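## Task

Get the 9-volt battery inside the pedal bin, and leave things so the bin's lid ends up closed.

## Robot and tools

Robot: two arms, left_arm and right_arm, each with a parallel two-finger gripper. Calibrated bases in the scene frame: left_arm at (+0.044, +0.354, 0) m, quat_wxyz (+1.000, 0, 0, -0.012); right_arm at (+0.042, -0.329, 0) m, quat_wxyz (+1.000, 0, 0, +0.021). Both bases have +z pointing up.

Frames: the scene frame has its origin at table-top height halfway between the nominal bases, +x out across the table, +z up, and +y toward left_arm (arm names are not image sides). Every hand pose, Hand target, velocity and wrist-camera pose for an arm is expressed in that arm's own base frame. Fixed head cameras and the table use the scene frame. On the gripper, +z runs along the fingers and the fingers separate along y. end_effector_position is the spot between the pads, roughly 1 cm short of the tips. Reported poses may be a few centimetres off, more at long reach.

Row layout (shared by execute_actions and move): one flat list of 16 numbers covering both arms, even when only one moves: left_arm x, y, z, qw, qx, qy, qz, opening, then right_arm with the same 8. x, y, z are an absolute gripper position in metres and qw..qz an absolute orientation quaternion (w first), both in that arm's base frame. Opening is an absolute command from -1 (closed) to +1 (fully open, 0.094 m). To keep an arm still, resend the exact position, quaternion and opening from the last result taken before it stopped; to keep an orientation, repeat the same quaternion rather than copying a drifted reported one. Sending the current opening again leaves a gripper unchanged; 0 is a real command, not a no-op.

execute_actions(actions, cameras): actions is a list of actions; each action is a list of up to 15 rows, each row played for one 1/30 s control step, with the final row held until 15 steps are done. Every target must lie within 0.6 m, along each of the gripper's current axes, of where that gripper is when the action starts, or the action is rejected for both arms; a malformed first action, or one failing that check against the latest state, rejects the whole call. An empty actions list just reports state and images. The controller limits each step's orientation change to 40 degrees from measured and favours position; one action may fall short, so finish in the next one. cameras picks image sources: omitted, null or ["all"] gives all, [] gives none, an unknown name invalidates the call.

move(target, speed, blend, opening_speed, blocking, cameras): drives each gripper in a straight line from its Hand target to the given row (one 16-number row, or a list of up to 15 rows sharing a 10 s cap); the 0.6 m rule does not apply. speed is m/s, 0.002 to 2.9, default 0.25 (rotation up to twice that in rad/s), one value or one per leg. blend is a corner-rounding radius in m for lists, default 0. opening_speed is the rate of change of the opening per second on the -1..+1 scale, at least 0.2; use it near its minimum for fragile items. Openings in the first row start at once; in later rows they apply on arrival once everything is at rest. No collision avoidance: paths go straight through obstacles and the other arm. Faster moves overshoot more and hit harder; aiming beyond a contact presses harder. Route around an arm's own base rather than close past it. blocking=false returns after about 0.5 s while the move continues; a new move replaces it.

wait(seconds): 0 to 10 s, arms keep their last command; returns early if a running move ends. stop(): brakes the running move. zoom_image(camera, region): region [x0, y0, x1, y1] in pixels, at most 504x504, from one of cam_head_left, cam_head_right, cam_left_wrist, cam_right_wrist (all 672x504), using the latest image of that camera. finished_scene(scene): takes the current scene's integer number and ends it permanently; the goal must hold with the robot not helping.

Result lines: each arm's end_effector_position and end_effector_quat_wxyz; Hand target (where the arm is being sent now, possibly short of your command); Tool commands; grip_measured (opening on the command scale; reads slightly wide when empty and a few hundredths narrower than a firmly squeezed hard part); Joint positions (last entry is the finger gap in metres); Joint velocities ("within noise" when idle); Joint torques (include arm weight, offsets and noise; joints 1-3 wrap at ±28 N m); step readings of position for action calls; camera calibration changes. A move adds a move: line such as done, off_target, moving, held or fault, plus limits=paced (pose clipped) or limits=held (steps withheld). An arm not named is done, i.e. resting within 10 mm and 2 degrees. Neither done nor off_target tells you about contact; friction and weight can leave a gripper a centimetre or more off in free air.

Gripping: command an opening clearly below the touch reading (about 0.05, or 0.11+ for small or round parts) to squeeze at full force; command well above grip_measured to release.

Avoid: dropping parts or releasing them while moving, fast impacts, hard pushes, anything leaving the table, and any contact or squeeze between the two arms or grippers (it can fail the task; the clearance check does not guard gripper-to-gripper contact). Don't let a wrist pass near its own first joint axis. Heat builds when holding loads, staying stretched or pushing at an unreachable pose: MOTOR HOT appears at 75 °C, at 90 °C the arm folds up and idles, at 100 °C it goes limp. Loose objects may occasionally get nudged by the scene itself.

Each tool is called after "Call:" by a JSON object that holds its "fn" and its "kwargs".

## Session

Call:
{"fn": "execute_actions", "kwargs": {"actions": []}}

Scene clock: 0.00 s.
left_arm: end_effector_position=(+0.3825, +0.0022, +0.1424) grip_measured=+1.000 end_effector_quat_wxyz=(+0.680, -0.017, +0.733, +0.016) | right_arm: end_effector_position=(+0.3770, -0.0132, +0.1415) grip_measured=+1.000 end_effector_quat_wxyz=(+0.681, +0.045, +0.730, -0.051)
Joint positions: left_arm=[-0.034 1.548 0.237 1.235 -0.08 -0.006 0.094] | right_arm=[0.049 1.551 0.218 1.263 0.185 0 0.094]
Joint velocities: within noise
Joint torques (N m): no reading
Motor temperatures (°C): left_arm=[23 25 25 21 23 22 22] | right_arm=[21 23 25 21 19 22 23]
Heat: left arm: 25 °C; right arm: 25 °C.
Hand target: left_arm +0.3836, +0.0022, +0.1460; +0.683, -0.017, +0.730, +0.016 | right_arm +0.3784, -0.0132, +0.1471; +0.687, +0.046, +0.724, -0.050
Tool commands: left_gripper/opening=+1.0 right_gripper/opening=+1.0
camera_calibration:
cam_left_wrist: T_world_to_cam=[[0.0471676, -0.998309, 0.0339691, -0.023463], [-0.379532, -0.0493678, -0.92386, 0.313287], [0.923975, 0.0306839, -0.381219, -0.193325], [0, 0, 0, 1]] pos_world=[0.298637, -0.00202505, 0.216531]
cam_right_wrist: T_world_to_cam=[[-0.172711, -0.984575, 0.0279884, 0.0425863], [-0.361294, 0.0368911, -0.931722, 0.306243], [0.916318, -0.171031, -0.362092, -0.19029], [0, 0, 0, 1]] pos_world=[0.292365, -0.00191372, 0.215239]

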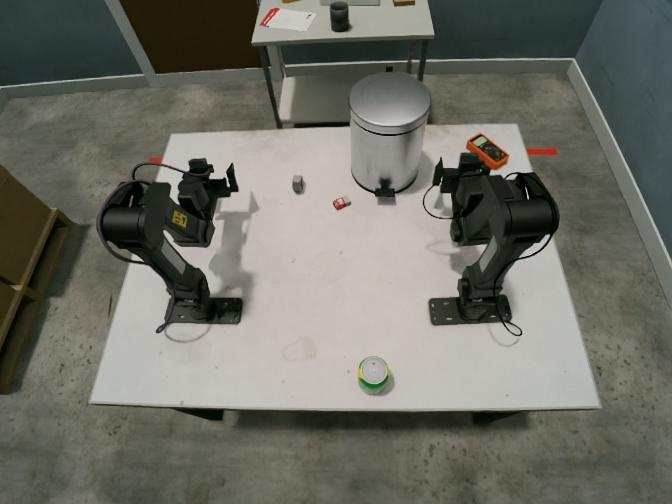

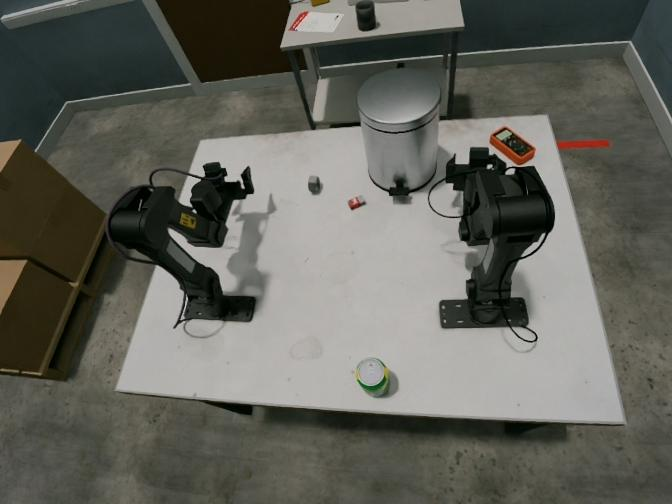

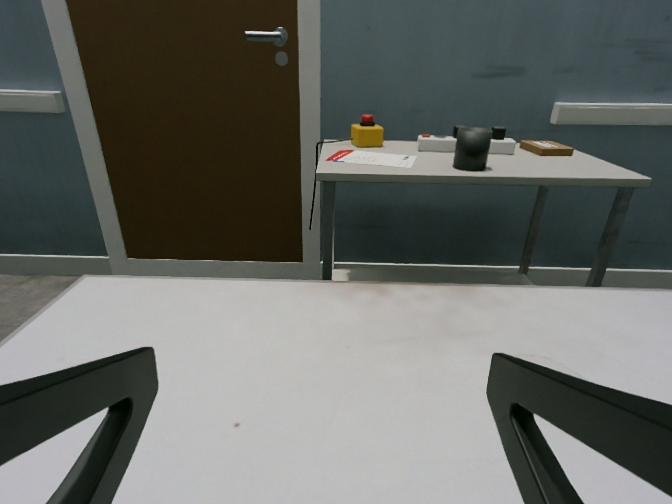

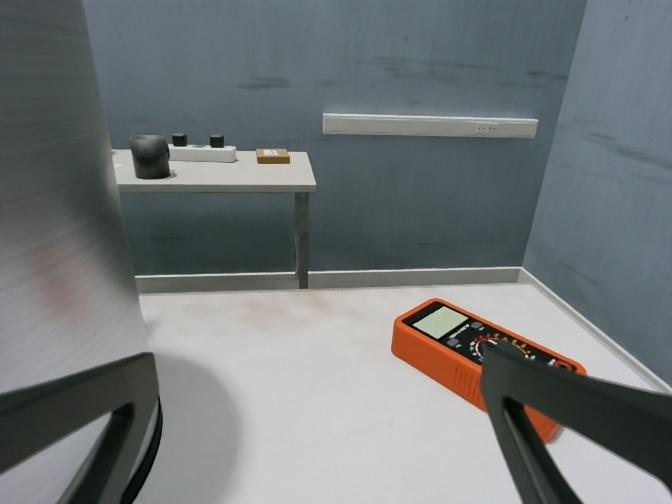

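Call:
{"fn": "zoom_image", "kwargs": {"camera": "cam_head_left", "region": [270, 60, 450, 220]}}

Call:
{"fn": "zoom_image", "kwargs": {"camera": "cam_head_right", "region": [290, 160, 440, 220]}}

Scaled by 2.800.

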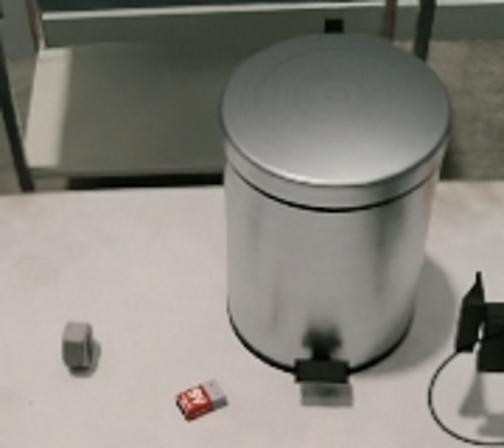

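Scaled by 3.360.

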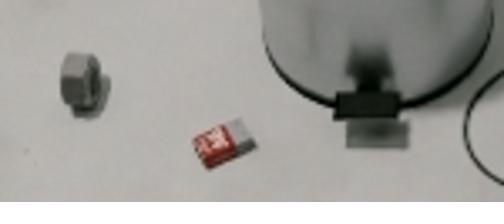

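Call:
{"fn": "move", "kwargs": {"target": [[0.3825,0.0022,0.1424,0.68,-0.017,0.733,0.016,1,0.25,0.06,0.2,0,-0.5,0.866,0,1],[0.3825,0.0022,0.1424,0.68,-0.017,0.733,0.016,1,0.315,0.295,0.16,0,-0.822,0.569,0,0]], "blend": 0.04}}

Scene clock: 37.37 s.
left_arm: end_effector_position=(+0.3825, +0.0022, +0.1424) grip_measured=+1.000 end_effector_quat_wxyz=(+0.680, -0.017, +0.733, +0.016) | right_arm: end_effector_position=(+0.3119, +0.2925, +0.1588) grip_measured=+0.003 end_effector_quat_wxyz=(-0.032, +0.820, -0.571, +0.007)
Joint positions: left_arm=[-0.034 1.548 0.237 1.235 -0.08 -0.006 0.094] | right_arm=[0.751 2.173 2.217 -1.55 0 -1.174 0.047]
Joint torques (N m): left_arm=[-0.08 -4.7 4.11 1.98 0 0.02] | right_arm=[-0.03 -9.89 6.87 0.43 -0.03 -0.06]
Heat: left arm: 26 °C; right arm: 26 °C.
Hand target: left_arm +0.3825, +0.0022, +0.1424; +0.680, -0.017, +0.733, +0.016 | right_arm +0.3147, +0.2948, +0.1596; -0.034, +0.822, -0.569, +0.007
Off the commanded pose: left_arm 0.000 m, 0 deg | right_arm 0.004 m, 4 deg.
joint sent to its limit (right arm) — joint 4 (wrist pitch), lower limit. The joint targets are off in orientation, not in position.
move: off_target (right_arm); target 2's new opening was sent with right_arm's hand 0.004 m and 4 deg from that target
camera_calibration:
cam_left_wrist: T_world_to_cam=[[0.0471676, -0.998309, 0.0339691, -0.023463], [-0.379532, -0.0493678, -0.92386, 0.313287], [0.923975, 0.0306839, -0.381219, -0.193325], [0, 0, 0, 1]] pos_world=[0.298637, -0.00202505, 0.216531]
cam_right_wrist: T_world_to_cam=[[0.929533, 0.355293, 0.0986717, -0.415045], [0.317911, -0.907749, 0.273723, 0.160637], [0.186821, -0.223066, -0.956734, 0.26507], [0, 0, 0, 1]] pos_world=[0.285209, 0.352409, 0.250584]

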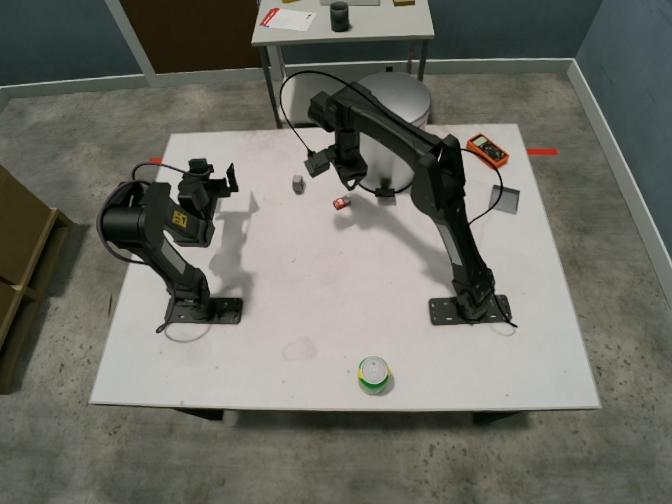

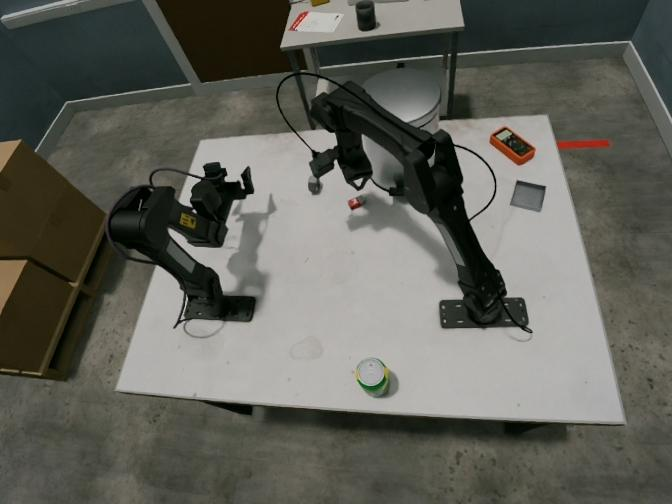

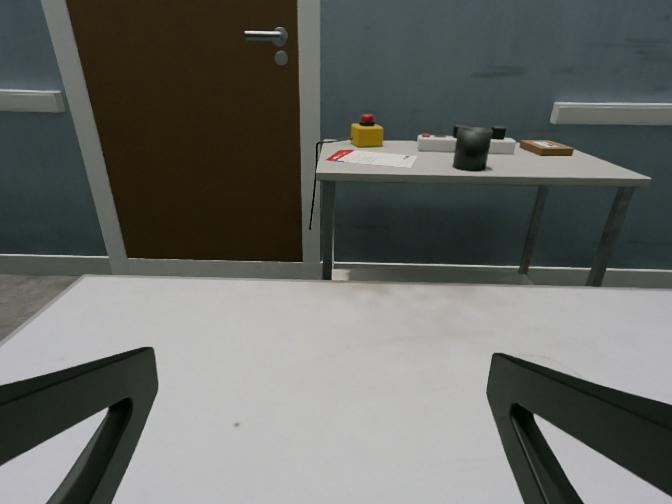

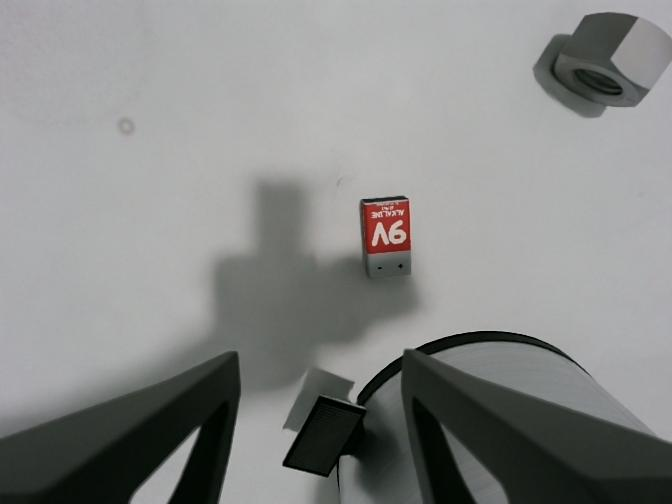

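Call:
{"fn": "move", "kwargs": {"target": [0.3825,0.0022,0.1424,0.68,-0.017,0.733,0.016,1,0.357,0.315,0.08,0,-0.822,0.569,0,0], "cameras": ["cam_right_wrist","cam_head_left"]}}

Scene clock: 49.67 s.
left_arm: end_effector_position=(+0.3825, +0.0022, +0.1424) grip_measured=+1.000 end_effector_quat_wxyz=(+0.680, -0.017, +0.733, +0.016) | right_arm: end_effector_position=(+0.3554, +0.3141, +0.0764) grip_measured=+0.003 end_effector_quat_wxyz=(+0.003, +0.821, -0.571, +0.000)
Joint positions: left_arm=[-0.034 1.548 0.237 1.235 -0.08 -0.006 0.094] | right_arm=[0.723 2.475 2.405 -1.507 0.002 -1.203 0.047]
Joint torques (N m): left_arm=[-0.12 -4.68 4.12 1.98 0 0.02] | right_arm=[-0.08 -12.51 6.86 0.26 -0.04 -0.09]
Motor temperatures (°C): left_arm=[23 25 26 26 23 21 22] | right_arm=[21 26 27 23 19 22 23]
Heat: left arm: 26 °C; right arm: 27 °C.
Hand target: left_arm +0.3825, +0.0022, +0.1424; +0.680, -0.017, +0.733, +0.016 | right_arm +0.3570, +0.3149, +0.0799; +0.000, +0.822, -0.569, +0.000
Off the commanded pose: left_arm 0.000 m, 0 deg | right_arm 0.004 m, 0 deg.
move: done
camera_calibration:
cam_right_wrist: T_world_to_cam=[[0.932735, 0.358897, 0.0346178, -0.452482], [0.332502, -0.893306, 0.302402, 0.177106], [0.139455, -0.27055, -0.952552, 0.214275], [0, 0, 0, 1]] pos_world=[0.333276, 0.378577, 0.166215]
Images, in order (width x height): cam_head_left 672x504, cam_right_wrist 672x504.

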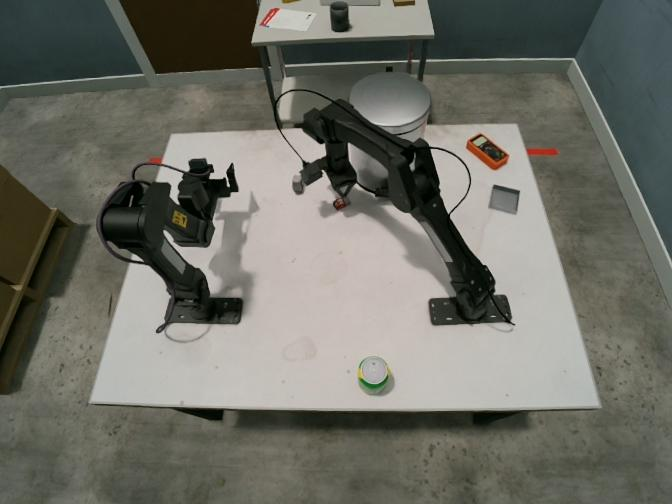

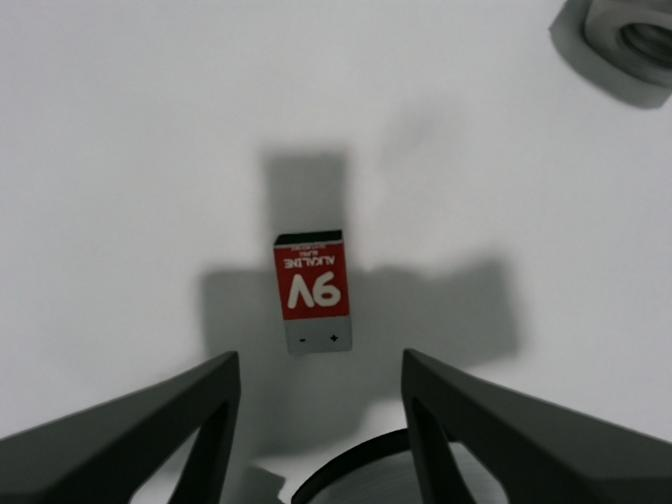

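Call:
{"fn": "move", "kwargs": {"target": [[0.3825,0.0022,0.1424,0.68,-0.017,0.733,0.016,1,0.3565,0.3155,0.02,0,-0.822,0.569,0,0],[0.3825,0.0022,0.1424,0.68,-0.017,0.733,0.016,1,0.3565,0.3155,0.02,0,-0.822,0.569,0,-0.75]], "speed": 0.15, "opening_speed": 0.6, "cameras": ["cam_right_wrist"]}}

Scene clock: 59.30 s.
left_arm: end_effector_position=(+0.3825, +0.0022, +0.1424) grip_measured=+1.000 end_effector_quat_wxyz=(+0.680, -0.017, +0.733, +0.016) | right_arm: end_effector_position=(+0.3595, +0.3165, +0.0182) grip_measured=-0.457 end_effector_quat_wxyz=(+0.000, +0.821, -0.571, +0.004)
Joint positions: left_arm=[-0.034 1.548 0.237 1.235 -0.08 -0.006 0.094] | right_arm=[0.723 2.472 2.169 -1.266 0.007 -1.203 0.026]
Joint torques (N m): left_arm=[-0.06 -4.68 4.14 1.97 0 0.03] | right_arm=[0.01 -14 3.74 0.42 -0.09 -0.04]
Heat: left arm: 26 °C; right arm: 28 °C.
Hand target: left_arm +0.3825, +0.0022, +0.1424; +0.680, -0.017, +0.733, +0.016 | right_arm +0.3565, +0.3155, +0.0199; +0.000, +0.822, -0.569, +0.000
Off the commanded pose: left_arm 0.000 m, 0 deg | right_arm 0.004 m, 1 deg.
move: done
camera_calibration:
cam_right_wrist: T_world_to_cam=[[0.932106, 0.359559, 0.0435316, -0.455288], [0.330447, -0.893463, 0.304185, 0.196252], [0.148266, -0.269147, -0.951618, 0.15542], [0, 0, 0, 1]] pos_world=[0.336482, 0.380878, 0.108023]
Images, in order (width x height): cam_right_wrist 672x504.

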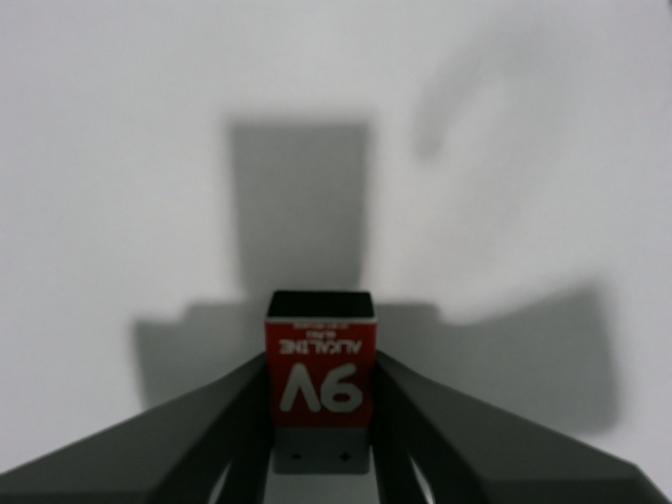

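Call:
{"fn": "move", "kwargs": {"target": [[0.3825,0.0022,0.1424,0.68,-0.017,0.733,0.016,-1,0.3565,0.3155,0.16,0,-0.822,0.569,0,-0.75],[0.33,-0.15,0.25,0.63,0.1,0.75,-0.1,-1,0.22,0.2,0.3,0,-0.6,0.8,0,-0.75],[0.34,-0.47,0.14,0.2306,0.4385,0.8606,-0.1175,-1,0.31,0.0,0.42,0,-0.174,0.985,0,-0.75]], "blend": 0.05}}

Scene clock: 88.00 s.
left_arm: end_effector_position=(+0.3330, -0.4707, +0.1436) grip_measured=-0.995 end_effector_quat_wxyz=(+0.232, +0.442, +0.858, -0.120) | right_arm: end_effector_position=(+0.3082, +0.0008, +0.4134) grip_measured=-0.458 end_effector_quat_wxyz=(+0.365, -0.170, +0.912, -0.073)
Joint positions: left_arm=[-0.957 2.342 2.302 -1.002 -0.002 -0.006 0] | right_arm=[0.007 1.489 2.241 -1.559 0.013 -0.368 0.025]
Joint torques (N m): left_arm=[0.91 -12.03 8.55 1.11 0.02 0.04] | right_arm=[-0.36 -3.29 5.45 1.46 -0.07 0.11]
Heat: left arm: 27 °C; right arm: 29 °C.
Hand target: left_arm +0.3398, -0.4698, +0.1399; +0.231, +0.438, +0.861, -0.118 | right_arm +0.3100, +0.0000, +0.4193; +0.375, -0.163, +0.910, -0.071
Off the commanded pose: left_arm 0.008 m, 1 deg | right_arm 0.007 m, 44 deg; orientation clipped.
joint read past its limit (right arm) — joint 4 (wrist pitch), lower limit.
joint sent to its limit (right arm) — joint 4 (wrist pitch), lower limit. The joint targets are off in orientation, not in position.
move: off_target (right_arm); blend cut to 0 m at target 1; limits=paced
camera_calibration:
cam_left_wrist: T_world_to_cam=[[-0.797044, -0.603597, 0.0198117, -0.0243062], [-0.593365, 0.776582, -0.211752, 0.629992], [0.112428, -0.180531, -0.977123, 0.123739], [0, 0, 0, 1]] pos_world=[0.34053, -0.481572, 0.254792]
cam_right_wrist: T_world_to_cam=[[0.238756, -0.925721, 0.293319, -0.199731], [-0.850272, -0.345195, -0.397339, 0.464369], [0.469078, -0.154533, -0.869532, 0.321124], [0, 0, 0, 1]] pos_world=[0.291895, 0.025027, 0.522325]

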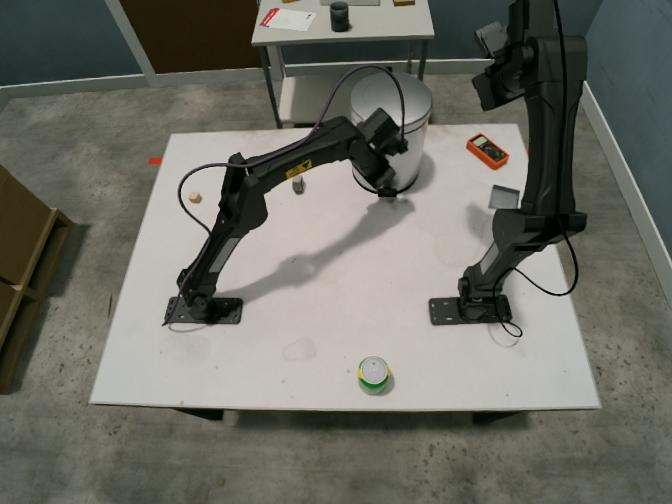

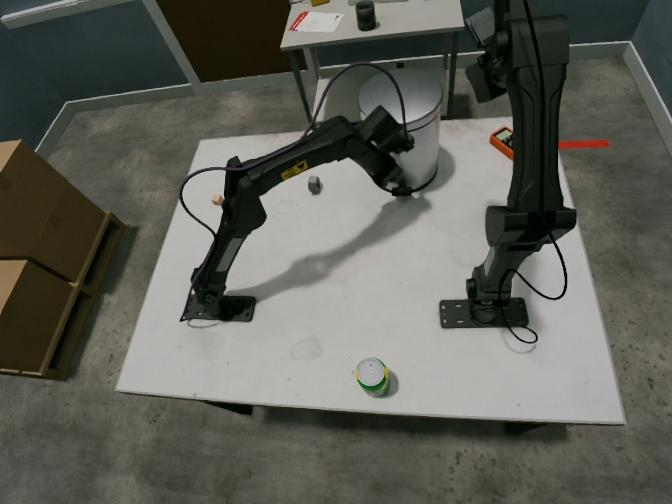

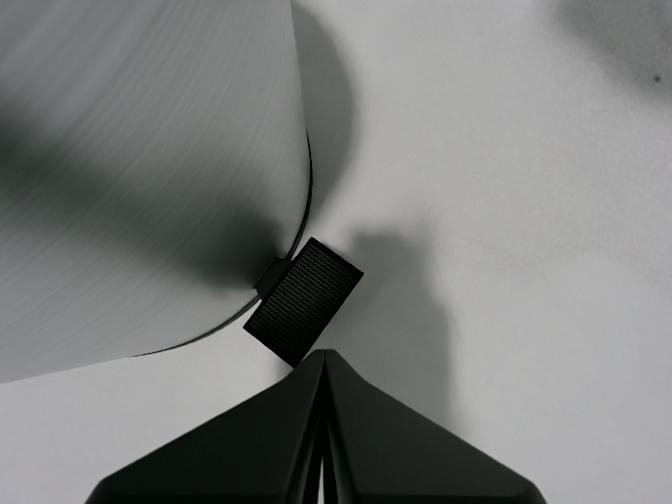

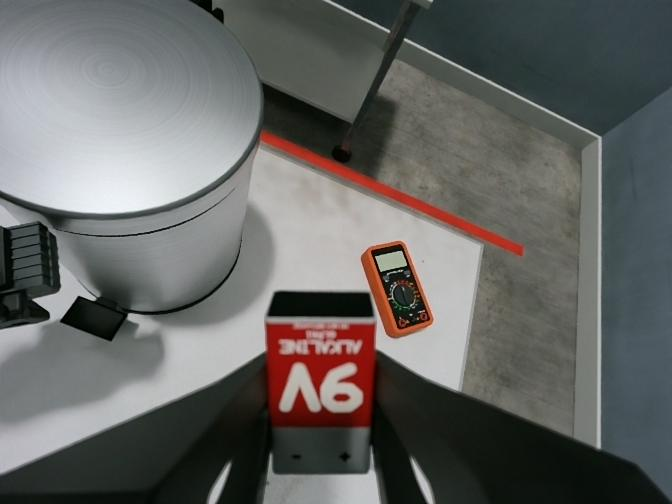

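Call:
{"fn": "move", "kwargs": {"target": [[0.354,-0.484,0.07,0.2306,0.4385,0.8606,-0.1175,-1,0.31,0.0,0.42,0.375,-0.163,0.91,-0.071,-0.75],[0.354,-0.484,0.022,0.2306,0.4385,0.8606,-0.1175,-1,0.31,0.0,0.42,0.375,-0.163,0.91,-0.071,-0.75]], "speed": [0.2,0.06]}}

Scene clock: 103.03 s.
left_arm: end_effector_position=(+0.3381, -0.4851, +0.0433) grip_measured=-0.995 end_effector_quat_wxyz=(+0.219, +0.452, +0.855, -0.128) | right_arm: end_effector_position=(+0.3082, +0.0008, +0.4134) grip_measured=-0.458 end_effector_quat_wxyz=(+0.366, -0.170, +0.912, -0.073)
Joint positions: left_arm=[-0.955 2.426 2.058 -0.69 0.03 0.01 0] | right_arm=[0.007 1.489 2.241 -1.559 0.013 -0.367 0.025]
Joint torques (N m): left_arm=[1.21 -11.36 5.04 1.83 -0.24 -0.08] | right_arm=[-0.36 -3.29 5.6 1.46 -0.07 0.12]
Heat: left arm: 28 °C; right arm: 27 °C.
Hand target: left_arm +0.3528, -0.4825, +0.0226; +0.230, +0.439, +0.861, -0.117 | right_arm +0.3099, +0.0000, +0.4198; +0.376, -0.163, +0.909, -0.071
Off the commanded pose: left_arm 0.027 m, 2 deg | right_arm 0.007 m, 1 deg.
joint read past its limit (right arm) — joint 4 (wrist pitch), lower limit.
joint sent to its limit (right arm) — joint 4 (wrist pitch), lower limit. The joint targets still meet the commanded pose.
move: off_target (left_arm)
camera_calibration:
cam_left_wrist: T_world_to_cam=[[-0.812357, -0.581836, 0.0392757, -0.0120794], [-0.577258, 0.792752, -0.19575, 0.624656], [0.0827585, -0.181691, -0.979867, 0.0321822], [0, 0, 0, 1]] pos_world=[0.348112, -0.496378, 0.154285]
cam_right_wrist: T_world_to_cam=[[0.238223, -0.926018, 0.292815, -0.199306], [-0.85048, -0.344486, -0.397508, 0.4645], [0.468971, -0.154338, -0.869624, 0.321199], [0, 0, 0, 1]] pos_world=[0.291894, 0.0250265, 0.522324]

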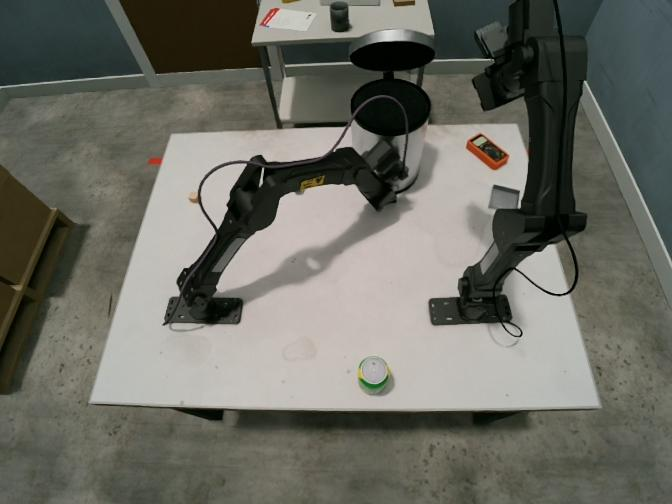

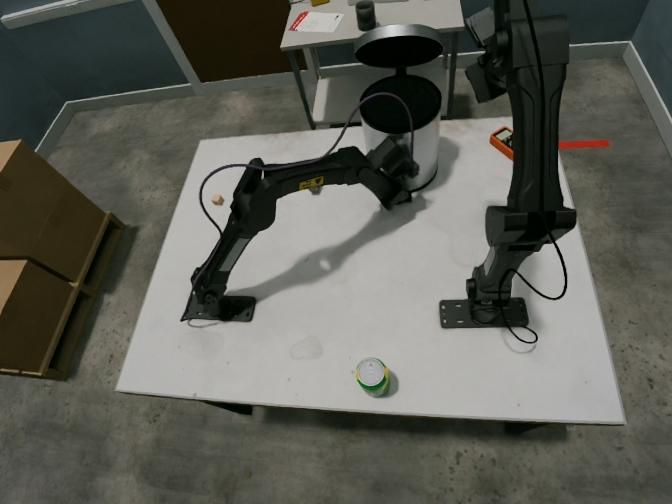

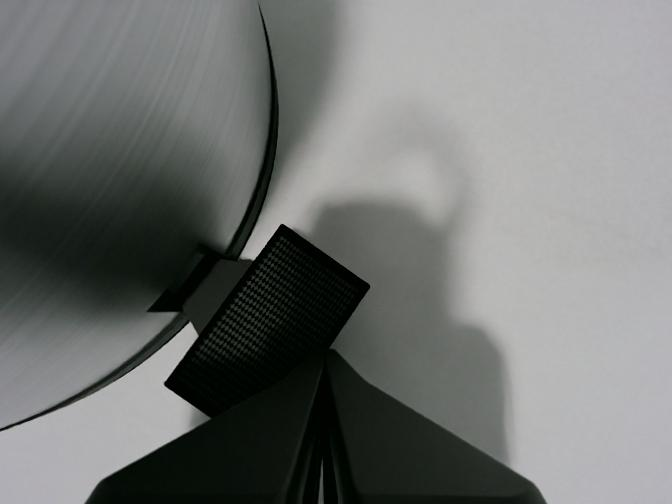

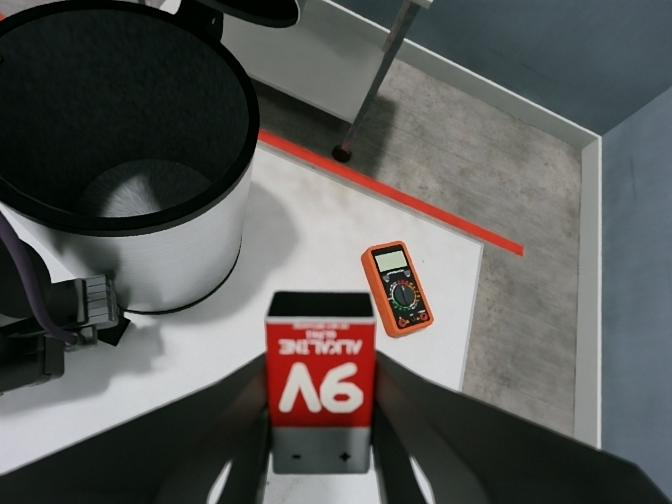

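Call:
{"fn": "move", "kwargs": {"target": [[0.354,-0.484,0.022,0.2306,0.4385,0.8606,-0.1175,-1,0.46,0.18,0.41,0.1707,-0.179,0.968,0.0316,-0.75],[0.354,-0.484,0.022,0.2306,0.4385,0.8606,-0.1175,-1,0.477,0.185,0.31,0.1707,-0.179,0.968,0.0316,-0.75]]}}

Scene clock: 117.83 s.
left_arm: end_effector_position=(+0.3403, -0.4890, +0.0428) grip_measured=-0.995 end_effector_quat_wxyz=(+0.227, +0.451, +0.853, -0.134) | right_arm: end_effector_position=(+0.4774, +0.1854, +0.3414) grip_measured=-0.457 end_effector_quat_wxyz=(+0.364, -0.173, +0.913, +0.060)
Joint positions: left_arm=[-0.955 2.43 2.054 -0.663 0.033 0.009 0] | right_arm=[0.374 2.225 2.864 -1.453 0.017 -0.007 0.025]
Joint torques (N m): left_arm=[1.24 -11.62 5.49 1.58 -0.26 -0.06] | right_arm=[-0.32 -7.3 3.96 0.93 -0.15 0.1]
Heat: left arm: 29 °C; right arm: 27 °C.
Hand target: left_arm +0.3530, -0.4829, +0.0224; +0.230, +0.439, +0.861, -0.117 | right_arm +0.4761, +0.1846, +0.3107; +0.317, -0.173, +0.931, +0.057
Off the commanded pose: left_arm 0.025 m, 3 deg | right_arm 0.031 m, 23 deg.
elbow stopped short (right arm): the move would have taken joint 3 (elbow) straighter than the controller allows.
move: off_target (left_arm, right_arm)
camera_calibration:
cam_left_wrist: T_world_to_cam=[[-0.813128, -0.580559, 0.0421167, -0.0117936], [-0.574932, 0.789724, -0.213982, 0.627388], [0.0909687, -0.198209, -0.975929, 0.0198274], [0, 0, 0, 1]] pos_world=[0.349312, -0.49838, 0.154097]
cam_right_wrist: T_world_to_cam=[[0.342299, -0.938035, 0.0540593, -0.0134928], [-0.836241, -0.330376, -0.437668, 0.647623], [0.428408, 0.104607, -0.89751, 0.188674], [0, 0, 0, 1]] pos_world=[0.465358, 0.181566, 0.45351]

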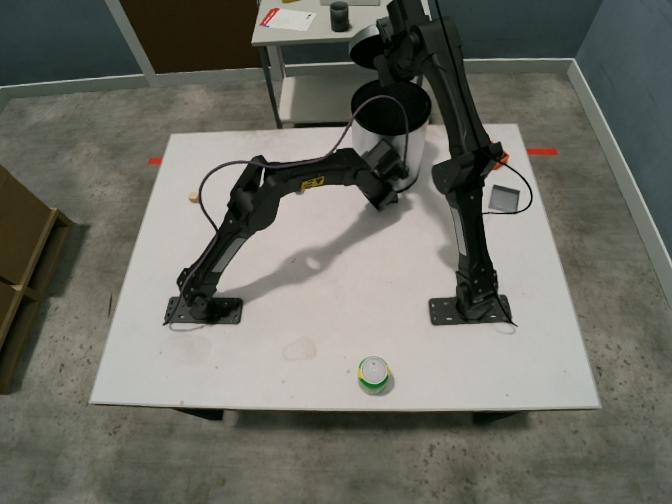

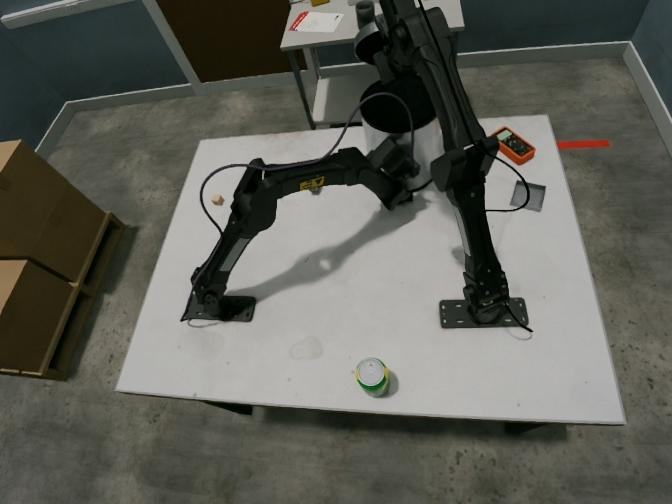

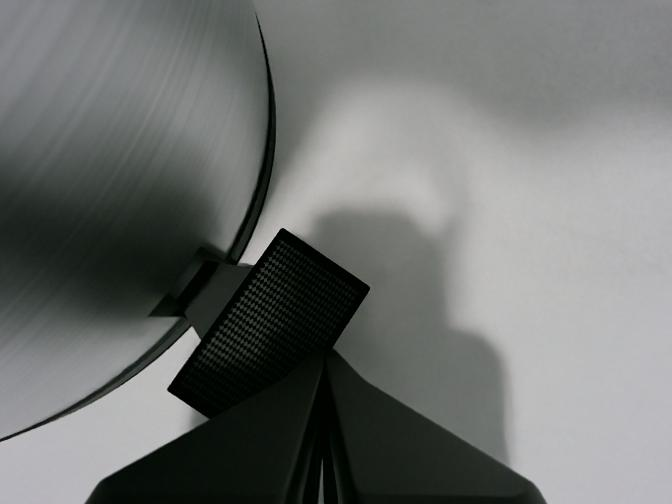

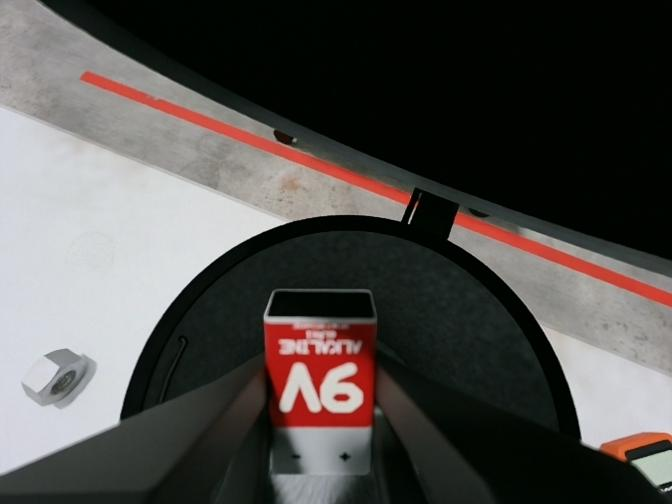

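Call:
{"fn": "move", "kwargs": {"target": [[0.354,-0.484,0.022,0.2306,0.4385,0.8606,-0.1175,-1,0.472,0.185,0.29,0.1707,-0.179,0.968,0.0316,-0.75],[0.354,-0.484,0.022,0.2306,0.4385,0.8606,-0.1175,-1,0.472,0.185,0.215,0.1707,-0.179,0.968,0.0316,-0.75]], "speed": 0.15}}

Scene clock: 124.87 s.
left_arm: end_effector_position=(+0.3432, -0.4972, +0.0481) grip_measured=-0.995 end_effector_quat_wxyz=(+0.241, +0.450, +0.847, -0.148) | right_arm: end_effector_position=(+0.4938, +0.1911, +0.3362) grip_measured=-0.457 end_effector_quat_wxyz=(+0.379, -0.170, +0.908, +0.061)
Joint positions: left_arm=[-0.955 2.43 2.054 -0.623 0.046 0.009 0] | right_arm=[0.374 2.215 2.781 -1.348 0.021 -0.004 0.025]
Joint torques (N m): left_arm=[1.16 -11.66 5.55 1.26 -0.37 -0.06] | right_arm=[-0.08 -2.82 -0.8 -0.32 -0.18 0.16]
Heat: left arm: 29 °C; right arm: 27 °C.
Hand target: left_arm +0.3530, -0.4832, +0.0226; +0.230, +0.439, +0.860, -0.118 | right_arm +0.4705, +0.1841, +0.2331; +0.205, -0.176, +0.962, +0.037
Off the commanded pose: left_arm 0.031 m, 4 deg | right_arm 0.123 m, 25 deg.
move: off_target (left_arm, right_arm)
camera_calibration:
cam_left_wrist: T_world_to_cam=[[-0.817841, -0.572955, 0.0534686, -0.0095843], [-0.566204, 0.784642, -0.252487, 0.632958], [0.10271, -0.236769, -0.966122, -0.000625273], [0, 0, 0, 1]] pos_world=[0.350609, -0.502285, 0.159722]
cam_right_wrist: T_world_to_cam=[[0.336161, -0.940262, 0.053886, -0.0100234], [-0.824329, -0.32142, -0.466017, 0.662912], [0.455498, 0.112237, -0.883133, 0.156673], [0, 0, 0, 1]] pos_world=[0.478463, 0.186064, 0.447831]

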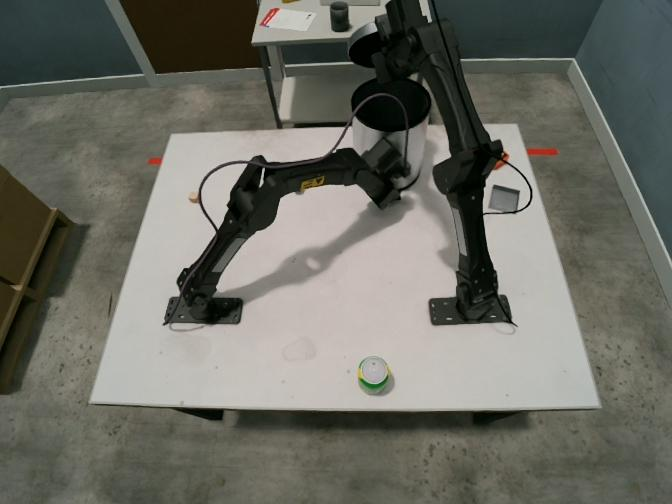

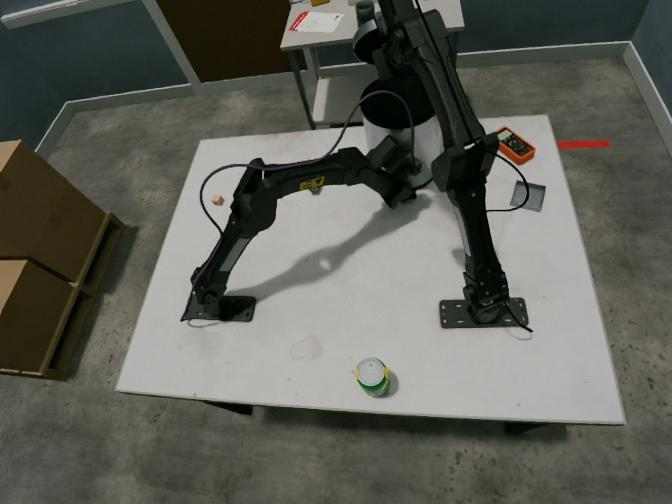

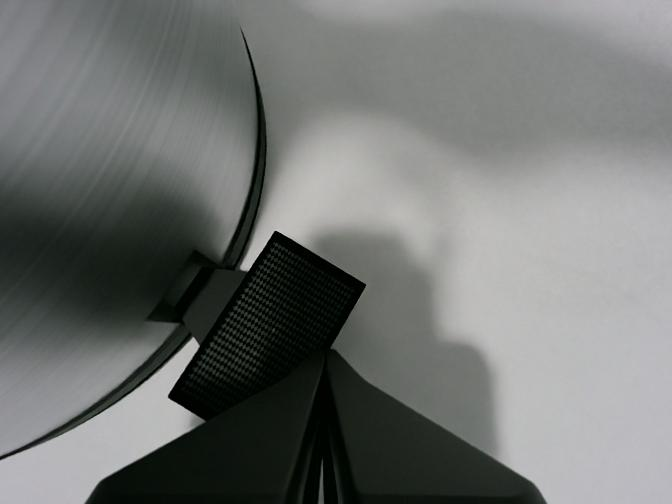

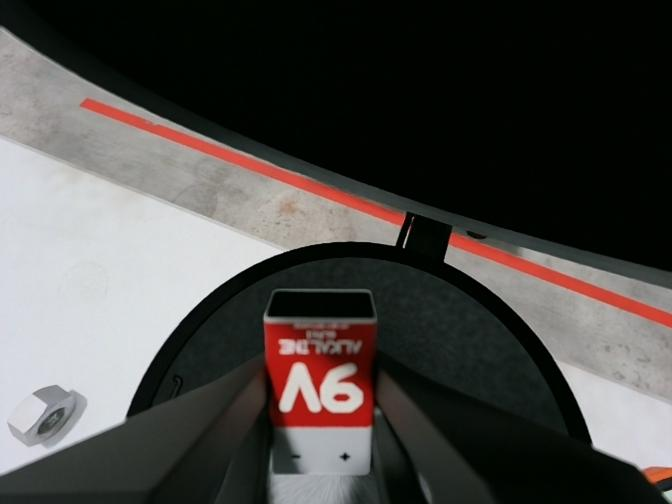

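Call:
{"fn": "move", "kwargs": {"target": [[0.354,-0.484,0.022,0.2306,0.4385,0.8606,-0.1175,-1,0.455,0.175,0.37,0.317,-0.173,0.931,0.057,-0.75],[0.354,-0.484,0.022,0.2306,0.4385,0.8606,-0.1175,-1,0.43,0.165,0.37,0.1707,-0.179,0.968,0.0316,-0.75]], "speed": 0.15}}

Scene clock: 134.03 s.
left_arm: end_effector_position=(+0.3427, -0.4964, +0.0444) grip_measured=-0.995 end_effector_quat_wxyz=(+0.238, +0.451, +0.848, -0.146) | right_arm: end_effector_position=(+0.4386, +0.1704, +0.3525) grip_measured=-0.457 end_effector_quat_wxyz=(+0.335, -0.174, +0.924, +0.058)
Joint positions: left_arm=[-0.955 2.436 2.054 -0.625 0.046 0.009 0] | right_arm=[0.372 2.124 2.801 -1.555 0.008 -0.002 0.025]
Joint torques (N m): left_arm=[1.2 -12.05 5.64 1.25 -0.38 -0.06] | right_arm=[-0.5 -12.79 3.58 1.36 -0.1 0.01]
Heat: left arm: 29 °C; right arm: 26 °C.
Hand target: left_arm +0.3531, -0.4834, +0.0225; +0.230, +0.439, +0.860, -0.118 | right_arm +0.4300, +0.1651, +0.3693; +0.351, -0.170, +0.919, +0.064
Off the commanded pose: left_arm 0.028 m, 4 deg | right_arm 0.020 m, 20 deg.
elbow stopped short (right arm): the move would have taken joint 3 (elbow) straighter than the controller allows.
joint sent to its limit (right arm) — joint 4 (wrist pitch), lower limit. The joint targets are off in orientation, not in position.
move: off_target (left_arm, right_arm)
camera_calibration:
cam_left_wrist: T_world_to_cam=[[-0.817448, -0.573542, 0.0531807, -0.00977412], [-0.567516, 0.786174, -0.244653, 0.63203], [0.0985095, -0.230172, -0.968151, 0.000898376], [0, 0, 0, 1]] pos_world=[0.350609, -0.502285, 0.156017]
cam_right_wrist: T_world_to_cam=[[0.345167, -0.937394, 0.0463964, -0.0135919], [-0.861461, -0.336051, -0.380729, 0.607087], [0.372485, 0.0914464, -0.923522, 0.252722], [0, 0, 0, 1]] pos_world=[0.433538, 0.168161, 0.465161]

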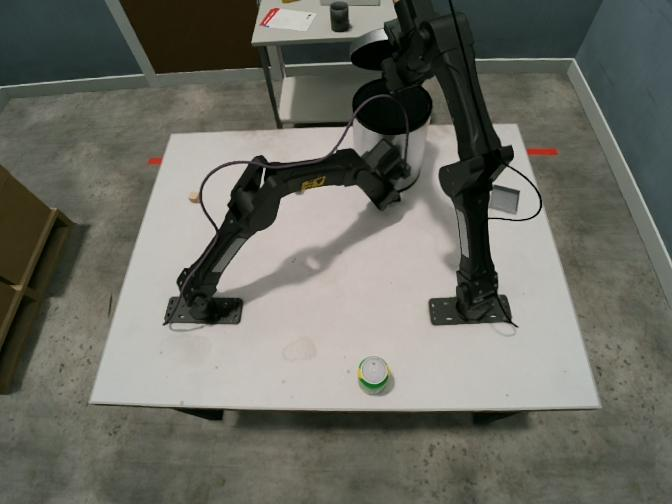

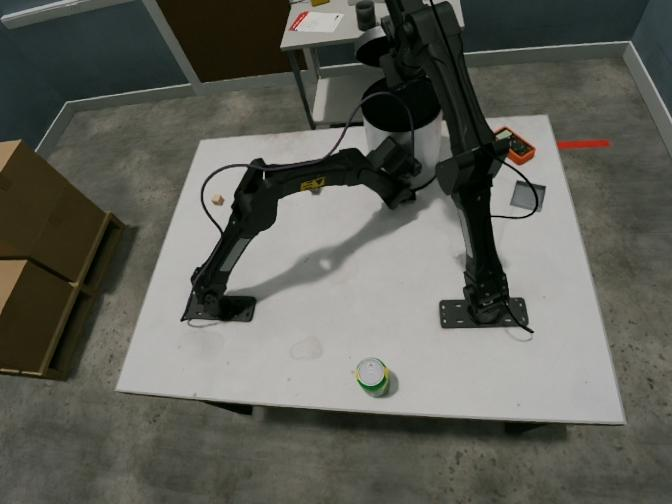

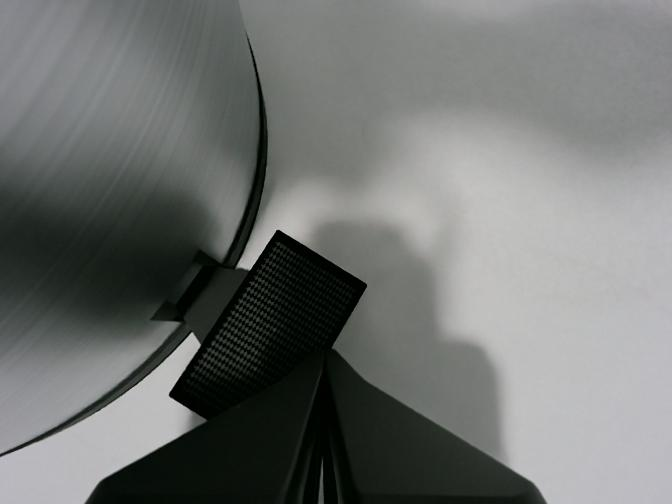

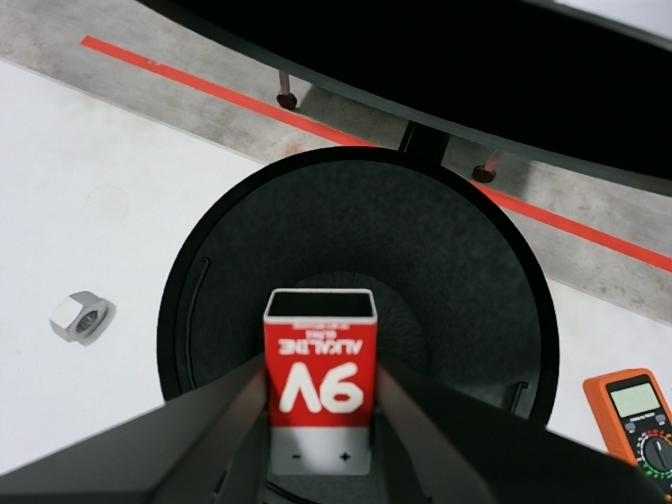

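Call:
{"fn": "move", "kwargs": {"target": [0.354,-0.484,0.022,0.2306,0.4385,0.8606,-0.1175,-1,0.44,0.162,0.29,0.1707,-0.179,0.968,0.0316,-0.75], "speed": 0.12, "cameras": ["cam_right_wrist","cam_head_right"]}}

Scene clock: 145.30 s.
left_arm: end_effector_position=(+0.3427, -0.4964, +0.0444) grip_measured=-0.995 end_effector_quat_wxyz=(+0.238, +0.451, +0.848, -0.146) | right_arm: end_effector_position=(+0.4445, +0.1669, +0.3287) grip_measured=-0.457 end_effector_quat_wxyz=(+0.309, -0.176, +0.933, +0.052)
Joint positions: left_arm=[-0.955 2.436 2.054 -0.625 0.046 0.009 0] | right_arm=[0.358 2.093 2.653 -1.495 0.004 -0.017 0.025]
Joint torques (N m): left_arm=[1.22 -12.03 5.65 1.26 -0.37 -0.06] | right_arm=[-0.68 -6.89 1.52 0.74 -0.11 0.04]
Heat: left arm: 29 °C; right arm: 27 °C.
Hand target: left_arm +0.3531, -0.4834, +0.0225; +0.230, +0.439, +0.860, -0.118 | right_arm +0.4391, +0.1617, +0.2919; +0.244, -0.176, +0.953, +0.044
Off the commanded pose: left_arm 0.028 m, 4 deg | right_arm 0.039 m, 16 deg.
joint sent to its limit (right arm) — joint 4 (wrist pitch), lower limit. The joint targets are off in orientation, not in position.
move: off_target (left_arm, right_arm)
camera_calibration:
cam_right_wrist: T_world_to_cam=[[0.348472, -0.935885, 0.0518244, -0.021347], [-0.87942, -0.345577, -0.32741, 0.594052], [0.324327, 0.0685178, -0.94346, 0.260662], [0, 0, 0, 1]] pos_world=[0.44532, 0.167453, 0.441529]
Images, in order (width x height): cam_head_right 672x504, cam_right_wrist 672x504.

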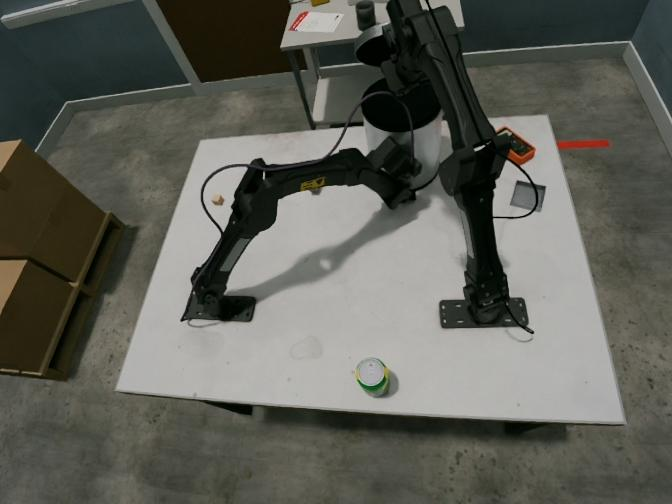

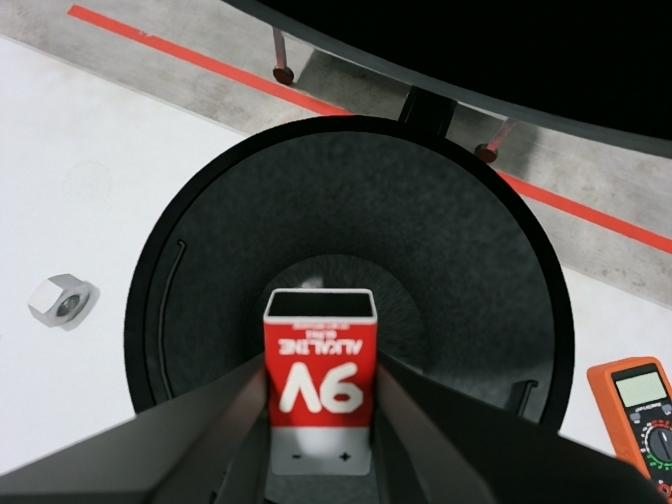

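Call:
{"fn": "move", "kwargs": {"target": [[0.354,-0.484,0.022,0.2306,0.4385,0.8606,-0.1175,-1,0.446,0.164,0.325,0.309,-0.176,0.933,0.052,-0.75],[0.354,-0.484,0.022,0.2306,0.4385,0.8606,-0.1175,-1,0.446,0.164,0.325,0.309,-0.176,0.933,0.052,0.1]], "speed": 0.12, "cameras": ["cam_right_wrist"]}}

Scene clock: 161.27 s.
left_arm: end_effector_position=(+0.3428, -0.4964, +0.0444) grip_measured=-0.995 end_effector_quat_wxyz=(+0.238, +0.451, +0.848, -0.146) | right_arm: end_effector_position=(+0.4505, +0.1679, +0.3312) grip_measured=+0.097 end_effector_quat_wxyz=(+0.323, -0.176, +0.928, +0.053)
Joint positions: left_arm=[-0.955 2.436 2.054 -0.625 0.045 0.009 0] | right_arm=[0.356 2.069 2.6 -1.434 0.004 -0.02 0.052]
Joint torques (N m): left_arm=[1.18 -12.04 5.68 1.26 -0.37 -0.06] | right_arm=[-0.5 -10.21 2.97 1.16 -0.08 -0.01]
Motor temperatures (°C): left_arm=[23 30 27 27 24 21 22] | right_arm=[21 27 25 23 19 22 25]
Heat: left arm: 30 °C; right arm: 27 °C.
Hand target: left_arm +0.3531, -0.4834, +0.0225; +0.230, +0.439, +0.860, -0.118 | right_arm +0.4461, +0.1640, +0.3252; +0.309, -0.176, +0.933, +0.052
Off the commanded pose: left_arm 0.028 m, 4 deg | right_arm 0.009 m, 2 deg.
move: off_target (left_arm)
camera_calibration:
cam_right_wrist: T_world_to_cam=[[0.347575, -0.93609, 0.0541026, -0.0229196], [-0.868853, -0.34323, -0.356775, 0.604967], [0.352543, 0.076999, -0.932622, 0.243265], [0, 0, 0, 1]] pos_world=[0.447832, 0.167457, 0.443951]
Images, in order (width x height): cam_right_wrist 672x504.

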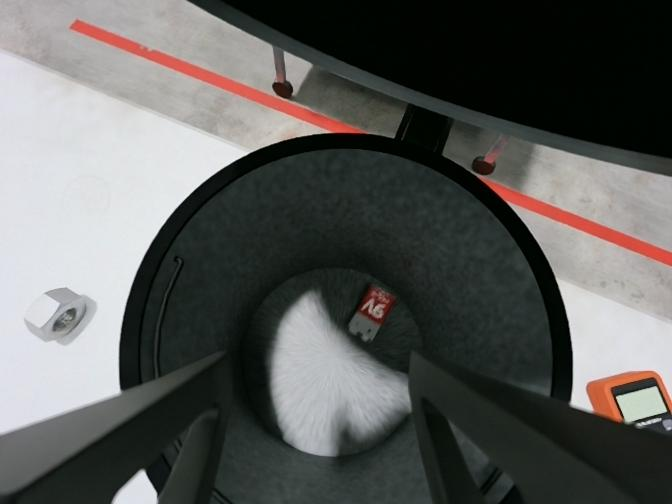

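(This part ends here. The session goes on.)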